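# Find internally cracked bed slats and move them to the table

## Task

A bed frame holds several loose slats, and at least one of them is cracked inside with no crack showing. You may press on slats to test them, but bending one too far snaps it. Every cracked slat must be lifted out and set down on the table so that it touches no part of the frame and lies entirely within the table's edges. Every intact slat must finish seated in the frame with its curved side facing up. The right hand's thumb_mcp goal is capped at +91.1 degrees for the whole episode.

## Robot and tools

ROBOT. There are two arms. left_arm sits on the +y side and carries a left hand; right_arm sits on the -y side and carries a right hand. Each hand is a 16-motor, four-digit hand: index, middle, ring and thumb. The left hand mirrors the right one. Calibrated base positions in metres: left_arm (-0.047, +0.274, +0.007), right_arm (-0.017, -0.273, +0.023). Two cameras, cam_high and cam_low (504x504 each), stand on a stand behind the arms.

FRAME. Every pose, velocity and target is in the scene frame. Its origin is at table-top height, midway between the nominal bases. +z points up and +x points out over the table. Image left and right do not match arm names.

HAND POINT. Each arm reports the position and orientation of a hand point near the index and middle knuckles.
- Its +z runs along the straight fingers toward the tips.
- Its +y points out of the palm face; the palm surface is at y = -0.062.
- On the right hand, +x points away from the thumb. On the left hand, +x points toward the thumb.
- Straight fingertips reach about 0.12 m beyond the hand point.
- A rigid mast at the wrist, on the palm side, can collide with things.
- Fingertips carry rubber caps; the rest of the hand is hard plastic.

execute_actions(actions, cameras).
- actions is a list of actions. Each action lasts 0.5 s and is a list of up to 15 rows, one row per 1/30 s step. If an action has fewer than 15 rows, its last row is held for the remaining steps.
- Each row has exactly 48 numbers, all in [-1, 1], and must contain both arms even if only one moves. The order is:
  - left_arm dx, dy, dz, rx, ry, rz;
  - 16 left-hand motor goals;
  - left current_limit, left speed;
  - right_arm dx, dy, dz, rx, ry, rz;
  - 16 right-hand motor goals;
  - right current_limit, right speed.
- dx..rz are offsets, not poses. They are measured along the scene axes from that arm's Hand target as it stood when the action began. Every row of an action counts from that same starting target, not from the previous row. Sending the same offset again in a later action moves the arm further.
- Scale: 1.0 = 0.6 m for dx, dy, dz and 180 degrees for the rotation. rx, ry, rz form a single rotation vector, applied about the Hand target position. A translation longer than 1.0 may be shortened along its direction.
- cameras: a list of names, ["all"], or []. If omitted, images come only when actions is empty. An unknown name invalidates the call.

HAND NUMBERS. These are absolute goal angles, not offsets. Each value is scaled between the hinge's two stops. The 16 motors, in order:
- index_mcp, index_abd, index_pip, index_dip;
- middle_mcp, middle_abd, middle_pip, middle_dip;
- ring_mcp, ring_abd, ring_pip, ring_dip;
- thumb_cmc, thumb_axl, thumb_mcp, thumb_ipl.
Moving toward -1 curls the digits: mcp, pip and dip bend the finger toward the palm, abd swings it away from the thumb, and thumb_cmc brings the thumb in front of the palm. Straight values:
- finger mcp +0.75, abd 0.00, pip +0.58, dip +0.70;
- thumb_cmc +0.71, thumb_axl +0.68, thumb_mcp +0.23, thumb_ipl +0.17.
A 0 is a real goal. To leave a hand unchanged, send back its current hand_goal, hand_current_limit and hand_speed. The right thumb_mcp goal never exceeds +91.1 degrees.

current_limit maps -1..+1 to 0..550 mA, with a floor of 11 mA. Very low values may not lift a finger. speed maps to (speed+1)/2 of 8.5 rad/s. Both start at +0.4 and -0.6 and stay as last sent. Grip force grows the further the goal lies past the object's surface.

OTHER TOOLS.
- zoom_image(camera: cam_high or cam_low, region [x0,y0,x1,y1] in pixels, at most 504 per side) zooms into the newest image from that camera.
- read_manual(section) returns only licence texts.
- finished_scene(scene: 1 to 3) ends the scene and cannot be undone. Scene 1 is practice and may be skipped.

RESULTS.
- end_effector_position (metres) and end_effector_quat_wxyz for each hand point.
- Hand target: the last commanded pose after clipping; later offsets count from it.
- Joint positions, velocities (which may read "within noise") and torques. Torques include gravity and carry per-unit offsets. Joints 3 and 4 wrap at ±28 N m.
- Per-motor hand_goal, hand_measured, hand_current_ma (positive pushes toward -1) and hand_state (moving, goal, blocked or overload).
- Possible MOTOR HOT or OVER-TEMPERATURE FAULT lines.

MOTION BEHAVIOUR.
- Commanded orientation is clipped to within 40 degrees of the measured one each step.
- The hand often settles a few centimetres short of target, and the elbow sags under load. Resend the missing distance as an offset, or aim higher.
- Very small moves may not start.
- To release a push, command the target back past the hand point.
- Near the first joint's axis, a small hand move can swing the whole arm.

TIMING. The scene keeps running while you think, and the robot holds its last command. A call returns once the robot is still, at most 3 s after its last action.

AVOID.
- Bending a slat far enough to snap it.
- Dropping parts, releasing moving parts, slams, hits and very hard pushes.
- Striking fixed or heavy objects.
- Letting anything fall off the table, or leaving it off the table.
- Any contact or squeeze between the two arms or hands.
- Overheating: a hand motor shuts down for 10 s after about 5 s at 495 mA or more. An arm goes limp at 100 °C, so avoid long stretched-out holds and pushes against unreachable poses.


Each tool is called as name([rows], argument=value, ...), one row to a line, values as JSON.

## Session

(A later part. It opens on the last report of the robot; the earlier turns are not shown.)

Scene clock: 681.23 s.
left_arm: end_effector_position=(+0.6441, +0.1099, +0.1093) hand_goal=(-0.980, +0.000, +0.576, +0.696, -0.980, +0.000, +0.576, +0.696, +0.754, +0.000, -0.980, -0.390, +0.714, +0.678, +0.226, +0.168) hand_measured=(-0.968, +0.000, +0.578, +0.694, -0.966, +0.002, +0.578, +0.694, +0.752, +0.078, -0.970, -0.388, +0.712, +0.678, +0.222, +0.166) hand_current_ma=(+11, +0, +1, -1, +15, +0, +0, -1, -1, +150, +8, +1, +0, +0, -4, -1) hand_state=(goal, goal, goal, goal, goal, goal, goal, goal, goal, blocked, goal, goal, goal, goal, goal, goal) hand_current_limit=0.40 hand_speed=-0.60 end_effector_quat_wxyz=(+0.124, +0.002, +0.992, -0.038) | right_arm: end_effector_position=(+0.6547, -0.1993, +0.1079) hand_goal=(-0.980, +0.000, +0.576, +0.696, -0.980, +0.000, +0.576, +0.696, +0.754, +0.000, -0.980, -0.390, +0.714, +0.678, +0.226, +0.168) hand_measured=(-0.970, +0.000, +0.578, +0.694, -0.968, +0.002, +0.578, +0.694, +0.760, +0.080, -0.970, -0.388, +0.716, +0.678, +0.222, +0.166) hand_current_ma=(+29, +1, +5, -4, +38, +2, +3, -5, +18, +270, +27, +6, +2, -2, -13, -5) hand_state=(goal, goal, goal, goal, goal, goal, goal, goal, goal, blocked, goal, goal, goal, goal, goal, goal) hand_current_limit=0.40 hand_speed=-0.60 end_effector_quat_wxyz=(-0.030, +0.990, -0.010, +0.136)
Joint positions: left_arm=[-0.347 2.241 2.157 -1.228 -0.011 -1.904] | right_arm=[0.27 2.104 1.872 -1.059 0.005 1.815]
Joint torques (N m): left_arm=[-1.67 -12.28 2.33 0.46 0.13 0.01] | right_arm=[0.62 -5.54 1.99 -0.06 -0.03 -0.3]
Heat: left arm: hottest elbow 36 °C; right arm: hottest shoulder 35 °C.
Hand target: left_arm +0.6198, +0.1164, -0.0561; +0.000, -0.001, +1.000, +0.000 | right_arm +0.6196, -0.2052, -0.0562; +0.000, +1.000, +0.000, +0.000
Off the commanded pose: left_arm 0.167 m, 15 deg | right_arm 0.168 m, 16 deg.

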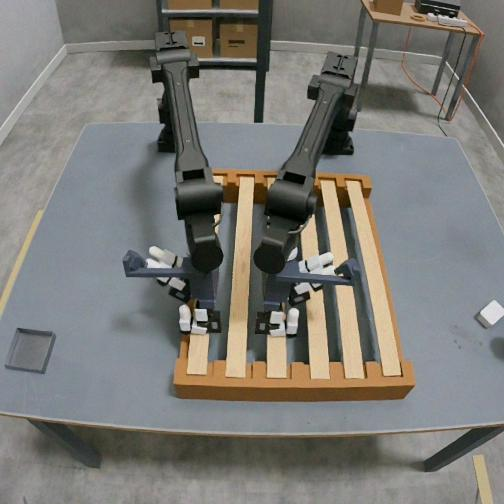

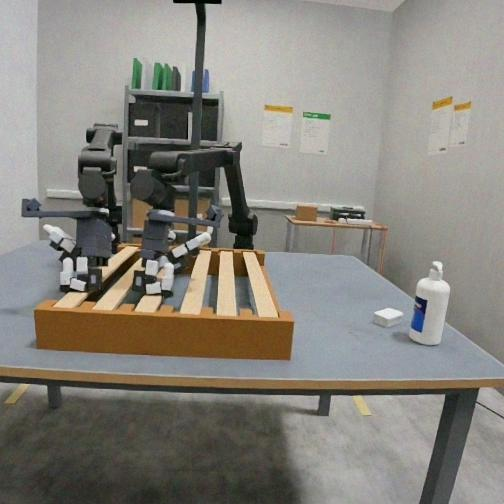

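execute_actions([
  [[0,0,0.17,0,0,0,-0.98,0,0.576,0.696,-0.98,0,0.576,0.696,0.754,0,-0.98,-0.39,0.714,0.678,0.226,0.168,0.4,-0.6,0,0,0.17,0,0,0,-0.98,0,0.576,0.696,-0.98,0,0.576,0.696,0.754,0,-0.98,-0.39,0.714,0.678,0.226,0.168,0.4,-0.6]],
  [[0,0,0.15,0,0,0,-0.98,0,0.576,0.696,-0.98,0,0.576,0.696,0.754,0,-0.98,-0.39,0.714,0.678,0.226,0.168,0.4,-0.6,0,0,0.15,0,0,0,-0.98,0,0.576,0.696,-0.98,0,0.576,0.696,0.754,0,-0.98,-0.39,0.714,0.678,0.226,0.168,0.4,-0.6]],
  [[0,0,0.04,0,0,0,-0.98,0,0.576,0.696,-0.98,0,0.576,0.696,0.754,0,-0.98,-0.39,0.714,0.678,0.226,0.168,0.4,-0.6,0,0,0.04,0,0,0,-0.98,0,0.576,0.696,-0.98,0,0.576,0.696,0.754,0,-0.98,-0.39,0.714,0.678,0.226,0.168,0.4,-0.6]],
  [[0,0,-0.06,0.0035,0.0108,0,-0.98,0,0.576,0.696,-0.98,0,0.576,0.696,0.754,0,-0.98,-0.39,0.714,0.678,0.226,0.168,0.4,-0.6,0,0,-0.06,-0.0022,0.0102,0,-0.98,0,0.576,0.696,-0.98,0,0.576,0.696,0.754,0,-0.98,-0.39,0.714,0.678,0.226,0.168,0.4,-0.6]],
  [[0,0,-0.06,0.0035,0.0108,0,-0.98,0,0.576,0.696,-0.98,0,0.576,0.696,0.754,0,-0.98,-0.39,0.714,0.678,0.226,0.168,0.4,-0.6,0,0,-0.06,-0.0022,0.0102,0,-0.98,0,0.576,0.696,-0.98,0,0.576,0.696,0.754,0,-0.98,-0.39,0.714,0.678,0.226,0.168,0.4,-0.6]],
])

execute_actions([
  [[0,0,-0.06,0.0045,0.014,0,-0.98,0,0.576,0.696,-0.98,0,0.576,0.696,0.754,0,-0.98,-0.39,0.714,0.678,0.226,0.168,0.4,-0.6,0,0,-0.06,-0.0042,0.0168,0,-0.98,0,0.576,0.696,-0.98,0,0.576,0.696,0.754,0,-0.98,-0.39,0.714,0.678,0.226,0.168,0.4,-0.6]],
  [[0,0,-0.06,0.0045,0.014,0,-0.98,0,0.576,0.696,-0.98,0,0.576,0.696,0.754,0,-0.98,-0.39,0.714,0.678,0.226,0.168,0.4,-0.6,0,0,-0.06,-0.0042,0.0168,0,-0.98,0,0.576,0.696,-0.98,0,0.576,0.696,0.754,0,-0.98,-0.39,0.714,0.678,0.226,0.168,0.4,-0.6]],
])

Scene clock: 699.13 s.
left_arm: end_effector_position=(+0.6149, +0.1187, +0.1414) hand_goal=(-0.980, +0.000, +0.576, +0.696, -0.980, +0.000, +0.576, +0.696, +0.754, +0.000, -0.980, -0.390, +0.714, +0.678, +0.226, +0.168) hand_measured=(-0.968, +0.000, +0.578, +0.694, -0.966, +0.002, +0.578, +0.694, +0.756, +0.004, -0.972, -0.388, +0.714, +0.678, +0.220, +0.166) hand_current_ma=(+13, +0, +1, -1, +16, +0, +1, -1, +1, +1, +5, +1, +0, +0, -6, -1) hand_state=(goal, goal, goal, goal, goal, goal, goal, goal, goal, goal, goal, goal, goal, goal, goal, goal) hand_current_limit=0.40 hand_speed=-0.60 end_effector_quat_wxyz=(-0.003, +0.002, +1.000, +0.002) | right_arm: end_effector_position=(+0.6195, -0.2075, +0.1369) hand_goal=(-0.980, +0.000, +0.576, +0.696, -0.980, +0.000, +0.576, +0.696, +0.754, +0.000, -0.980, -0.390, +0.714, +0.678, +0.226, +0.168) hand_measured=(-0.968, +0.000, +0.578, +0.694, -0.968, +0.002, +0.578, +0.694, +0.756, +0.004, -0.974, -0.388, +0.714, +0.678, +0.220, +0.166) hand_current_ma=(+37, +1, +5, -4, +41, +2, +3, -5, +7, +10, +16, +6, +2, -2, -20, -5) hand_state=(goal, goal, goal, goal, goal, goal, goal, goal, goal, goal, goal, goal, goal, goal, goal, goal) hand_current_limit=0.40 hand_speed=-0.60 end_effector_quat_wxyz=(+0.002, +1.000, -0.007, +0.001)
Joint positions: left_arm=[-0.347 2.405 2.526 -1.699 -0.003 -1.905] | right_arm=[0.27 2.191 2.09 -1.468 0.004 1.81]
Joint torques (N m): left_arm=[-1.32 -21.66 7.54 0.53 -0.08 -0.05] | right_arm=[0.62 -14.62 6.41 0.31 0.06 -0.2]
Heat: left arm: hottest elbow 36 °C; right arm: hottest shoulder 34 °C.
Hand target: left_arm +0.6198, +0.1163, +0.0878; -0.034, -0.001, +0.999, +0.011 | right_arm +0.6195, -0.2053, +0.0878; +0.007, +0.999, +0.000, -0.032
Off the commanded pose: left_arm 0.054 m, 4 deg | right_arm 0.049 m, 4 deg.

Scene clock: 700.33 s.
left_arm: end_effector_position=(+0.6190, +0.1172, +0.1355) hand_goal=(-0.980, +0.000, +0.576, +0.696, -0.980, +0.000, +0.576, +0.696, +0.754, +0.000, -0.980, -0.390, +0.714, +0.678, +0.226, +0.168) hand_measured=(-0.968, +0.000, +0.578, +0.694, -0.966, +0.002, +0.578, +0.694, +0.754, +0.014, -0.972, -0.388, +0.714, +0.678, +0.220, +0.166) hand_current_ma=(+13, +0, +1, -1, +16, +0, +1, -1, +0, +12, +7, +1, +0, +0, -6, -1) hand_state=(goal, goal, goal, goal, goal, goal, goal, goal, goal, goal, goal, goal, goal, goal, goal, goal) hand_current_limit=0.40 hand_speed=-0.60 end_effector_quat_wxyz=(+0.002, +0.002, +1.000, +0.001) | right_arm: end_effector_position=(+0.6288, -0.2054, +0.1321) hand_goal=(-0.980, +0.000, +0.576, +0.696, -0.980, +0.000, +0.576, +0.696, +0.754, +0.000, -0.980, -0.390, +0.714, +0.678, +0.226, +0.168) hand_measured=(-0.968, +0.000, +0.578, +0.694, -0.968, +0.002, +0.578, +0.694, +0.756, +0.016, -0.972, -0.388, +0.714, +0.678, +0.220, +0.166) hand_current_ma=(+37, +1, +5, -4, +41, +2, +3, -5, +3, +39, +24, +6, +2, -2, -20, -5) hand_state=(goal, goal, goal, goal, goal, goal, goal, goal, goal, goal, goal, goal, goal, goal, goal, goal) hand_current_limit=0.40 hand_speed=-0.60 end_effector_quat_wxyz=(+0.001, +1.000, -0.007, +0.006)
Joint positions: left_arm=[-0.347 2.412 2.526 -1.682 -0.003 -1.905] | right_arm=[0.27 2.217 2.124 -1.467 0.004 1.81]
Joint torques (N m): left_arm=[-1.26 -15.97 5.09 0.69 0.01 -0.04] | right_arm=[0.5 -8.64 4.81 0.17 0.08 -0.17]
Heat: left arm: hottest elbow 36 °C; right arm: hottest shoulder 34 °C.
Hand target: left_arm +0.6197, +0.1164, +0.0160; -0.078, -0.001, +0.997, +0.026 | right_arm +0.6195, -0.2052, +0.0157; +0.020, +0.996, +0.000, -0.085
Off the commanded pose: left_arm 0.120 m, 10 deg | right_arm 0.117 m, 11 deg.

execute_actions([
  [[0,0,-0.06,0.0041,0.0146,0,-0.98,0,0.576,0.696,-0.98,0,0.576,0.696,0.754,0,-0.98,-0.39,0.714,0.678,0.226,0.168,0.4,-0.6,0,0,-0.06,-0.0032,0.0162,0,-0.98,0,0.576,0.696,-0.98,0,0.576,0.696,0.754,0,-0.98,-0.39,0.714,0.678,0.226,0.168,0.4,-0.6]],
  [[0,0,-0.06,0.0041,0.0146,0,-0.98,0,0.576,0.696,-0.98,0,0.576,0.696,0.754,0,-0.98,-0.39,0.714,0.678,0.226,0.168,0.4,-0.6,0,0,-0.06,-0.0032,0.0162,0,-0.98,0,0.576,0.696,-0.98,0,0.576,0.696,0.754,0,-0.98,-0.39,0.714,0.678,0.226,0.168,0.4,-0.6]],
], cameras=["all"])

Scene clock: 705.30 s.
left_arm: end_effector_position=(+0.6282, +0.1138, +0.1293) hand_goal=(-0.980, +0.000, +0.576, +0.696, -0.980, +0.000, +0.576, +0.696, +0.754, +0.000, -0.980, -0.390, +0.714, +0.678, +0.226, +0.168) hand_measured=(-0.968, +0.000, +0.578, +0.694, -0.966, +0.002, +0.578, +0.694, +0.754, +0.030, -0.968, -0.388, +0.714, +0.678, +0.220, +0.166) hand_current_ma=(+13, +0, +1, -1, +16, +0, +1, -1, +0, +35, +11, +1, +0, +0, -6, -1) hand_state=(goal, goal, goal, goal, goal, goal, goal, goal, goal, blocked, goal, goal, goal, goal, goal, goal) hand_current_limit=0.40 hand_speed=-0.60 end_effector_quat_wxyz=(+0.010, +0.002, +1.000, -0.002) | right_arm: end_effector_position=(+0.6451, -0.2018, +0.1264) hand_goal=(-0.980, +0.000, +0.576, +0.696, -0.980, +0.000, +0.576, +0.696, +0.754, +0.000, -0.980, -0.390, +0.714, +0.678, +0.226, +0.168) hand_measured=(-0.968, +0.000, +0.578, +0.694, -0.968, +0.002, +0.578, +0.694, +0.754, +0.030, -0.968, -0.388, +0.714, +0.678, +0.220, +0.166) hand_current_ma=(+37, +1, +5, -4, +41, +2, +3, -5, -1, +87, +35, +6, +2, -2, -20, -5) hand_state=(goal, goal, goal, goal, goal, goal, goal, goal, goal, blocked, goal, goal, goal, goal, goal, goal) hand_current_limit=0.40 hand_speed=-0.60 end_effector_quat_wxyz=(+0.000, +1.000, -0.007, +0.012)
Joint positions: left_arm=[-0.347 2.443 2.57 -1.677 -0.002 -1.905] | right_arm=[0.27 2.268 2.2 -1.479 0.005 1.81]
Joint torques (N m): left_arm=[-1.67 -10.46 3.12 0.34 0.21 -0.02] | right_arm=[0.56 -4.84 1.92 -0.2 -0.11 -0.17]
Heat: left arm: hottest elbow 35 °C; right arm: hottest shoulder 34 °C.
Hand target: left_arm +0.6198, +0.1164, -0.0559; -0.124, +0.000, +0.992, +0.038 | right_arm +0.6195, -0.2053, -0.0562; +0.030, +0.990, +0.000, -0.136
Off the commanded pose: left_arm 0.186 m, 16 deg | right_arm 0.184 m, 17 deg.

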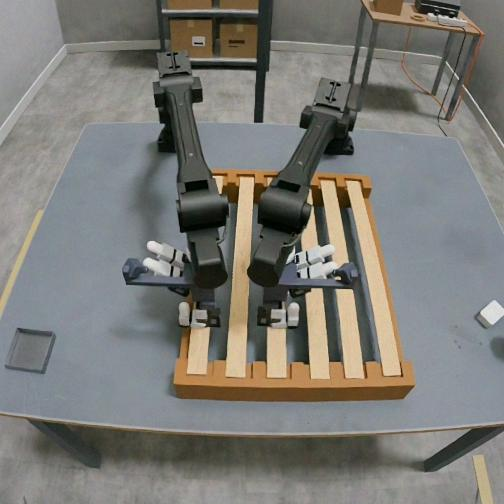

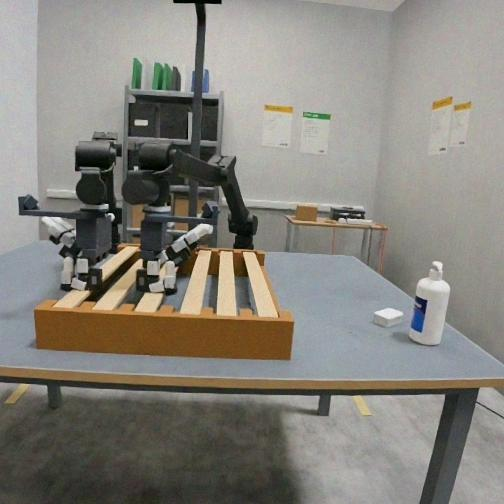

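execute_actions([
  [[0,0,0.17,-0.0081,-0.0263,0,-0.98,0,0.576,0.696,-0.98,0,0.576,0.696,0.754,0,-0.98,-0.39,0.714,0.678,0.226,0.168,0.4,-0.6,0,0,0.17,0.0064,-0.0288,0,-0.98,0,0.576,0.696,-0.98,0,0.576,0.696,0.754,0,-0.98,-0.39,0.714,0.678,0.226,0.168,0.4,-0.6]],
  [[0,0,0.15,-0.0081,-0.0263,0,-0.98,0,0.576,0.696,-0.98,0,0.576,0.696,0.754,0,-0.98,-0.39,0.714,0.678,0.226,0.168,0.4,-0.6,0,0,0.15,0.0064,-0.0288,0,-0.98,0,0.576,0.696,-0.98,0,0.576,0.696,0.754,0,-0.98,-0.39,0.714,0.678,0.226,0.168,0.4,-0.6]],
  [[0,0,0.09,-0.0081,-0.0263,0,-0.98,0,0.576,0.696,-0.98,0,0.576,0.696,0.754,0,-0.98,-0.39,0.714,0.678,0.226,0.168,0.4,-0.6,0,0,0.09,0.0064,-0.0288,0,-0.98,0,0.576,0.696,-0.98,0,0.576,0.696,0.754,0,-0.98,-0.39,0.714,0.678,0.226,0.168,0.4,-0.6]],
  [[0,0.148,0,0,0,0,-0.98,0,0.576,0.696,-0.98,0,0.576,0.696,0.754,0,-0.98,-0.39,0.714,0.678,0.226,0.168,0.4,-0.6,0,0,0,0,0,0,-0.98,0,0.576,0.696,-0.98,0,0.576,0.696,0.754,0,-0.98,-0.39,0.714,0.678,0.226,0.168,0.4,-0.6]],
  [[0,0,-0.05,0,0,0,-0.98,0,0.576,0.696,-0.98,0,0.576,0.696,0.754,0,-0.98,-0.39,0.714,0.678,0.226,0.168,0.4,-0.6,0,0,-0.05,0,0,0,-0.98,0,0.576,0.696,-0.98,0,0.576,0.696,0.754,0,-0.98,-0.39,0.714,0.678,0.226,0.168,0.4,-0.6]],
], cameras=["cam_high"])

zoom_image(camera="cam_high", region=[170, 160, 430, 420])

Scene clock: 719.47 s.
left_arm: end_effector_position=(+0.6170, +0.2011, +0.1672) hand_goal=(-0.980, +0.000, +0.576, +0.696, -0.980, +0.000, +0.576, +0.696, +0.754, +0.000, -0.980, -0.390, +0.714, +0.678, +0.226, +0.168) hand_measured=(-0.968, +0.000, +0.578, +0.694, -0.966, +0.002, +0.578, +0.694, +0.756, +0.004, -0.974, -0.388, +0.714, +0.678, +0.220, +0.166) hand_current_ma=(+12, +0, +1, -1, +15, +0, +1, -1, +1, +1, +5, +1, +0, +0, -5, -1) hand_state=(goal, goal, goal, goal, goal, goal, goal, goal, goal, goal, goal, goal, goal, goal, goal, goal) hand_current_limit=0.40 hand_speed=-0.60 end_effector_quat_wxyz=(+0.001, -0.003, +1.000, +0.001) | right_arm: end_effector_position=(+0.6176, -0.2079, +0.1680) hand_goal=(-0.980, +0.000, +0.576, +0.696, -0.980, +0.000, +0.576, +0.696, +0.754, +0.000, -0.980, -0.390, +0.714, +0.678, +0.226, +0.168) hand_measured=(-0.968, +0.000, +0.578, +0.694, -0.966, +0.002, +0.578, +0.694, +0.758, -0.004, -0.974, -0.388, +0.714, +0.678, +0.220, +0.166) hand_current_ma=(+36, +1, +5, -4, +41, +2, +3, -5, +11, -7, +14, +6, +1, -2, -19, -5) hand_state=(goal, goal, goal, goal, goal, goal, goal, goal, goal, goal, goal, goal, goal, goal, goal, goal) hand_current_limit=0.40 hand_speed=-0.60 end_effector_quat_wxyz=(+0.001, +1.000, -0.006, +0.002)
Joint positions: left_arm=[-0.234 2.299 2.403 -1.672 -0.002 -1.801] | right_arm=[0.27 2.176 2.146 -1.538 0.004 1.809]
Joint torques (N m): left_arm=[-0.97 -26.81 6.57 0.5 -0.19 0.13] | right_arm=[0.67 -18.61 7.02 0.18 0.12 -0.17]
Heat: left arm: hottest elbow 35 °C; right arm: hottest shoulder 34 °C.
Hand target: left_arm +0.6198, +0.2054, +0.1601; +0.000, -0.001, +1.000, +0.000 | right_arm +0.6195, -0.2053, +0.1597; +0.000, +1.000, +0.000, +0.000
Off the commanded pose: left_arm 0.009 m, 0 deg | right_arm 0.009 m, 1 deg.
Images, in order (width x height): cam_high 504x504.

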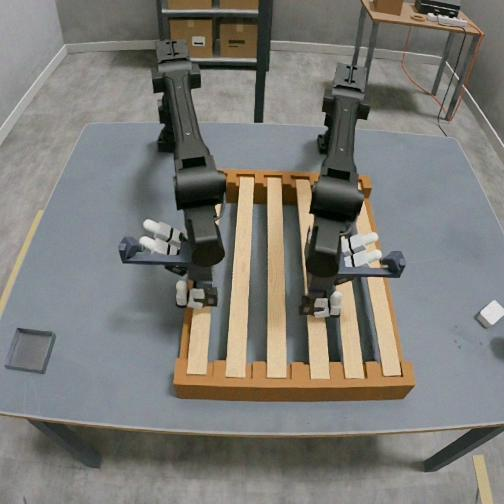

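Scaled by 1.938.

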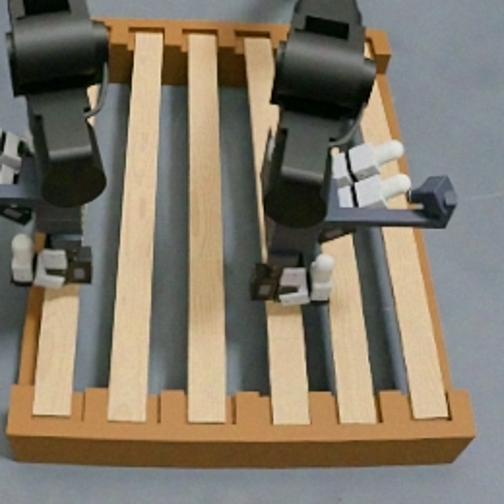

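execute_actions([
  [[0,0,-0.06,0,0,0,-0.98,0,0.576,0.696,-0.98,0,0.576,0.696,0.754,0,-0.98,-0.39,0.714,0.678,0.226,0.168,0.4,-0.6,0,0,-0.06,0,0,0,-0.98,0,0.576,0.696,-0.98,0,0.576,0.696,0.754,0,-0.98,-0.39,0.714,0.678,0.226,0.168,0.4,-0.6]],
  [[-0.004,0,-0.07,0.0041,0.0191,0,-0.98,0,0.576,0.696,-0.98,0,0.576,0.696,0.754,0,-0.98,-0.39,0.714,0.678,0.226,0.168,0.4,-0.6,-0.004,0,-0.07,-0.0047,0.0191,0,-0.98,0,0.576,0.696,-0.98,0,0.576,0.696,0.754,0,-0.98,-0.39,0.714,0.678,0.226,0.168,0.4,-0.6]],
  [[-0.004,0,-0.07,0.0041,0.0191,0,-0.98,0,0.576,0.696,-0.98,0,0.576,0.696,0.754,0,-0.98,-0.39,0.714,0.678,0.226,0.168,0.4,-0.6,-0.004,0,-0.07,-0.0047,0.0191,0,-0.98,0,0.576,0.696,-0.98,0,0.576,0.696,0.754,0,-0.98,-0.39,0.714,0.678,0.226,0.168,0.4,-0.6]],
])

execute_actions([
  [[-0.0125,0,-0.0667,0.0038,0.0175,0,-0.98,0,0.576,0.696,-0.98,0,0.576,0.696,0.754,0,-0.98,-0.39,0.714,0.678,0.226,0.168,0.4,-0.6,-0.0125,0,-0.0667,-0.0044,0.0175,0,-0.98,0,0.576,0.696,-0.98,0,0.576,0.696,0.754,0,-0.98,-0.39,0.714,0.678,0.226,0.168,0.4,-0.6]],
  [[-0.0125,0,-0.0667,0.0038,0.0175,0,-0.98,0,0.576,0.696,-0.98,0,0.576,0.696,0.754,0,-0.98,-0.39,0.714,0.678,0.226,0.168,0.4,-0.6,-0.0125,0,-0.0667,-0.0044,0.0175,0,-0.98,0,0.576,0.696,-0.98,0,0.576,0.696,0.754,0,-0.98,-0.39,0.714,0.678,0.226,0.168,0.4,-0.6]],
])

Scene clock: 724.20 s.
left_arm: end_effector_position=(+0.6191, +0.2007, +0.1343) hand_goal=(-0.980, +0.000, +0.576, +0.696, -0.980, +0.000, +0.576, +0.696, +0.754, +0.000, -0.980, -0.390, +0.714, +0.678, +0.226, +0.168) hand_measured=(-0.968, +0.000, +0.578, +0.694, -0.966, +0.002, +0.578, +0.694, +0.756, +0.016, -0.972, -0.388, +0.714, +0.678, +0.220, +0.166) hand_current_ma=(+11, +0, +1, -1, +14, +0, +1, -1, +1, +15, +5, +1, +0, +0, -5, -1) hand_state=(goal, goal, goal, goal, goal, goal, goal, goal, goal, goal, goal, goal, goal, goal, goal, goal) hand_current_limit=0.40 hand_speed=-0.60 end_effector_quat_wxyz=(+0.010, -0.002, +1.000, -0.001) | right_arm: end_effector_position=(+0.6209, -0.2071, +0.1326) hand_goal=(-0.980, +0.000, +0.576, +0.696, -0.980, +0.000, +0.576, +0.696, +0.754, +0.000, -0.980, -0.390, +0.714, +0.678, +0.226, +0.168) hand_measured=(-0.968, +0.000, +0.578, +0.694, -0.968, +0.002, +0.578, +0.694, +0.758, +0.018, -0.972, -0.388, +0.714, +0.678, +0.220, +0.166) hand_current_ma=(+34, +1, +5, -4, +40, +2, +3, -5, +9, +46, +21, +6, +1, -2, -17, -5) hand_state=(goal, goal, goal, goal, goal, goal, goal, goal, goal, goal, goal, goal, goal, goal, goal, goal) hand_current_limit=0.40 hand_speed=-0.60 end_effector_quat_wxyz=(+0.000, +1.000, -0.006, +0.008)
Joint positions: left_arm=[-0.234 2.281 2.286 -1.556 -0.002 -1.801] | right_arm=[0.27 2.185 2.07 -1.439 0.004 1.809]
Joint torques (N m): left_arm=[-1.14 -17.49 4.15 0.8 -0.11 0.1] | right_arm=[0.73 -10.29 4.94 0.55 0.18 -0.15]
Heat: left arm: hottest elbow 35 °C; right arm: hottest shoulder 34 °C.
Hand target: left_arm +0.6151, +0.2052, +0.0399; -0.060, -0.001, +0.998, +0.013 | right_arm +0.6147, -0.2053, +0.0397; +0.015, +0.998, +0.000, -0.060
Off the commanded pose: left_arm 0.094 m, 8 deg | right_arm 0.093 m, 8 deg.

Scene clock: 725.40 s.
left_arm: end_effector_position=(+0.6179, +0.2010, +0.1263) hand_goal=(-0.980, +0.000, +0.576, +0.696, -0.980, +0.000, +0.576, +0.696, +0.754, +0.000, -0.980, -0.390, +0.714, +0.678, +0.226, +0.168) hand_measured=(-0.968, +0.000, +0.578, +0.694, -0.966, +0.002, +0.578, +0.694, +0.758, +0.028, -0.966, -0.388, +0.714, +0.678, +0.220, +0.166) hand_current_ma=(+11, +0, +1, -1, +14, +0, +1, -1, +2, +34, +14, +1, +0, +0, -5, -1) hand_state=(goal, goal, goal, goal, goal, goal, goal, goal, goal, blocked, goal, goal, goal, goal, goal, goal) hand_current_limit=0.40 hand_speed=-0.60 end_effector_quat_wxyz=(+0.014, -0.002, +1.000, -0.002) | right_arm: end_effector_position=(+0.6240, -0.2062, +0.1280) hand_goal=(-0.980, +0.000, +0.576, +0.696, -0.980, +0.000, +0.576, +0.696, +0.754, +0.000, -0.980, -0.390, +0.714, +0.678, +0.226, +0.168) hand_measured=(-0.968, +0.000, +0.578, +0.694, -0.968, +0.002, +0.578, +0.694, +0.756, +0.030, -0.968, -0.388, +0.714, +0.678, +0.220, +0.166) hand_current_ma=(+34, +1, +5, -4, +40, +2, +3, -5, +5, +89, +38, +6, +1, -2, -17, -5) hand_state=(goal, goal, goal, goal, goal, goal, goal, goal, goal, blocked, goal, goal, goal, goal, goal, goal) hand_current_limit=0.40 hand_speed=-0.60 end_effector_quat_wxyz=(+0.001, +1.000, -0.005, +0.016)
Joint positions: left_arm=[-0.234 2.268 2.243 -1.518 -0.002 -1.801] | right_arm=[0.272 2.185 2.059 -1.414 0.01 1.809]
Joint torques (N m): left_arm=[-1.73 -11.4 1.28 0.64 -0.04 0.05] | right_arm=[0.97 -5.07 1.26 0.47 0 -0.12]
Heat: left arm: hottest elbow 35 °C; right arm: hottest shoulder 33 °C.
Hand target: left_arm +0.6001, +0.2052, -0.0401; -0.115, -0.001, +0.993, +0.025 | right_arm +0.5997, -0.2054, -0.0403; +0.029, +0.993, +0.000, -0.115
Off the commanded pose: left_arm 0.167 m, 15 deg | right_arm 0.170 m, 15 deg.

execute_actions([
  [[0.011,0,0.16,-0.0053,-0.0244,0,-0.98,0,0.576,0.696,-0.98,0,0.576,0.696,0.754,0,-0.98,-0.39,0.714,0.678,0.226,0.168,0.4,-0.6,0.011,0,0.16,0.0061,-0.0244,0,-0.98,0,0.576,0.696,-0.98,0,0.576,0.696,0.754,0,-0.98,-0.39,0.714,0.678,0.226,0.168,0.4,-0.6]],
  [[0.011,0,0.14,-0.0053,-0.0244,0,-0.98,0,0.576,0.696,-0.98,0,0.576,0.696,0.754,0,-0.98,-0.39,0.714,0.678,0.226,0.168,0.4,-0.6,0.011,0,0.14,0.0061,-0.0244,0,-0.98,0,0.576,0.696,-0.98,0,0.576,0.696,0.754,0,-0.98,-0.39,0.714,0.678,0.226,0.168,0.4,-0.6]],
  [[0.011,0,0.083,-0.0053,-0.0244,0,-0.98,0,0.576,0.696,-0.98,0,0.576,0.696,0.754,0,-0.98,-0.39,0.714,0.678,0.226,0.168,0.4,-0.6,0.011,0,0.083,0.0061,-0.0244,0,-0.98,0,0.576,0.696,-0.98,0,0.576,0.696,0.754,0,-0.98,-0.39,0.714,0.678,0.226,0.168,0.4,-0.6]],
  [[0,0.116,0,0,0,0,-0.98,0,0.576,0.696,-0.98,0,0.576,0.696,0.754,0,-0.98,-0.39,0.714,0.678,0.226,0.168,0.4,-0.6,0,0.132,0,0,0,0,-0.98,0,0.576,0.696,-0.98,0,0.576,0.696,0.754,0,-0.98,-0.39,0.714,0.678,0.226,0.168,0.4,-0.6]],
  [[0,0,-0.05,0,0,0,-0.98,0,0.576,0.696,-0.98,0,0.576,0.696,0.754,0,-0.98,-0.39,0.714,0.678,0.226,0.168,0.4,-0.6,0,0,-0.05,0,0,0,-0.98,0,0.576,0.696,-0.98,0,0.576,0.696,0.754,0,-0.98,-0.39,0.714,0.678,0.226,0.168,0.4,-0.6]],
], cameras=["cam_high"])

zoom_image(camera="cam_high", region=[170, 160, 430, 420])

execute_actions([
  [[0,0,-0.06,0,0,0,-0.98,0,0.576,0.696,-0.98,0,0.576,0.696,0.754,0,-0.98,-0.39,0.714,0.678,0.226,0.168,0.4,-0.6,0,0,-0.06,0,0,0,-0.98,0,0.576,0.696,-0.98,0,0.576,0.696,0.754,0,-0.98,-0.39,0.714,0.678,0.226,0.168,0.4,-0.6]],
  [[-0.004,0,-0.07,0.0022,0.0191,0,-0.98,0,0.576,0.696,-0.98,0,0.576,0.696,0.754,0,-0.98,-0.39,0.714,0.678,0.226,0.168,0.4,-0.6,-0.004,0,-0.07,-0.0067,0.0191,0,-0.98,0,0.576,0.696,-0.98,0,0.576,0.696,0.754,0,-0.98,-0.39,0.714,0.678,0.226,0.168,0.4,-0.6]],
  [[-0.004,0,-0.07,0.0022,0.0191,0,-0.98,0,0.576,0.696,-0.98,0,0.576,0.696,0.754,0,-0.98,-0.39,0.714,0.678,0.226,0.168,0.4,-0.6,-0.004,0,-0.07,-0.0067,0.0191,0,-0.98,0,0.576,0.696,-0.98,0,0.576,0.696,0.754,0,-0.98,-0.39,0.714,0.678,0.226,0.168,0.4,-0.6]],
])

execute_actions([
  [[-0.0125,0,-0.0667,0.002,0.0175,0,-0.98,0,0.576,0.696,-0.98,0,0.576,0.696,0.754,0,-0.98,-0.39,0.714,0.678,0.226,0.168,0.4,-0.6,-0.0125,0,-0.0667,-0.0061,0.0175,0,-0.98,0,0.576,0.696,-0.98,0,0.576,0.696,0.754,0,-0.98,-0.39,0.714,0.678,0.226,0.168,0.4,-0.6]],
  [[-0.0125,0,-0.0667,0.002,0.0175,0,-0.98,0,0.576,0.696,-0.98,0,0.576,0.696,0.754,0,-0.98,-0.39,0.714,0.678,0.226,0.168,0.4,-0.6,-0.0125,0,-0.0667,-0.0061,0.0175,0,-0.98,0,0.576,0.696,-0.98,0,0.576,0.696,0.754,0,-0.98,-0.39,0.714,0.678,0.226,0.168,0.4,-0.6]],
])

Scene clock: 734.30 s.
left_arm: end_effector_position=(+0.6181, +0.2720, +0.1617) hand_goal=(-0.980, +0.000, +0.576, +0.696, -0.980, +0.000, +0.576, +0.696, +0.754, +0.000, -0.980, -0.390, +0.714, +0.678, +0.226, +0.168) hand_measured=(-0.968, +0.000, +0.578, +0.694, -0.966, +0.002, +0.578, +0.694, +0.756, +0.002, -0.972, -0.388, +0.714, +0.678, +0.220, +0.166) hand_current_ma=(+11, +0, +1, -1, +14, +0, +1, -1, +1, +1, +5, +1, +0, +0, -5, -1) hand_state=(goal, goal, goal, goal, goal, goal, goal, goal, goal, goal, goal, goal, goal, goal, goal, goal) hand_current_limit=0.40 hand_speed=-0.60 end_effector_quat_wxyz=(-0.003, -0.004, +1.000, +0.001) | right_arm: end_effector_position=(+0.6197, -0.1267, +0.1725) hand_goal=(-0.980, +0.000, +0.576, +0.696, -0.980, +0.000, +0.576, +0.696, +0.754, +0.000, -0.980, -0.390, +0.714, +0.678, +0.226, +0.168) hand_measured=(-0.968, +0.000, +0.578, +0.694, -0.968, +0.002, +0.578, +0.694, +0.756, -0.002, -0.974, -0.388, +0.714, +0.678, +0.220, +0.166) hand_current_ma=(+36, +1, +5, -4, +41, +2, +3, -5, +4, -3, +15, +6, -1, -2, -18, -5) hand_state=(goal, goal, goal, goal, goal, goal, goal, goal, goal, goal, goal, goal, goal, goal, goal, goal) hand_current_limit=0.40 hand_speed=-0.60 end_effector_quat_wxyz=(-0.002, +1.000, +0.008, +0.006)
Joint positions: left_arm=[-0.134 2.255 2.309 -1.63 -0.001 -1.704] | right_arm=[0.383 2.254 2.295 -1.6 0 1.894]
Joint torques (N m): left_arm=[-1.44 -26.75 6.54 0.51 -0.21 0.14] | right_arm=[0.38 -19.14 6.76 0.28 0.24 0.07]
Heat: left arm: hottest elbow 35 °C; right arm: hottest shoulder 33 °C.
Hand target: left_arm +0.6198, +0.2748, +0.1597; +0.000, -0.001, +1.000, +0.000 | right_arm +0.6195, -0.1261, +0.1594; +0.000, +1.000, +0.000, +0.000
Off the commanded pose: left_arm 0.004 m, 0 deg | right_arm 0.013 m, 1 deg.
Images, in order (width x height): cam_high 504x504.

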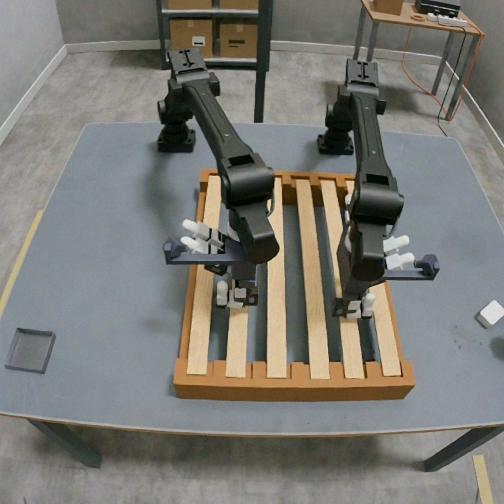

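Scaled by 1.938.

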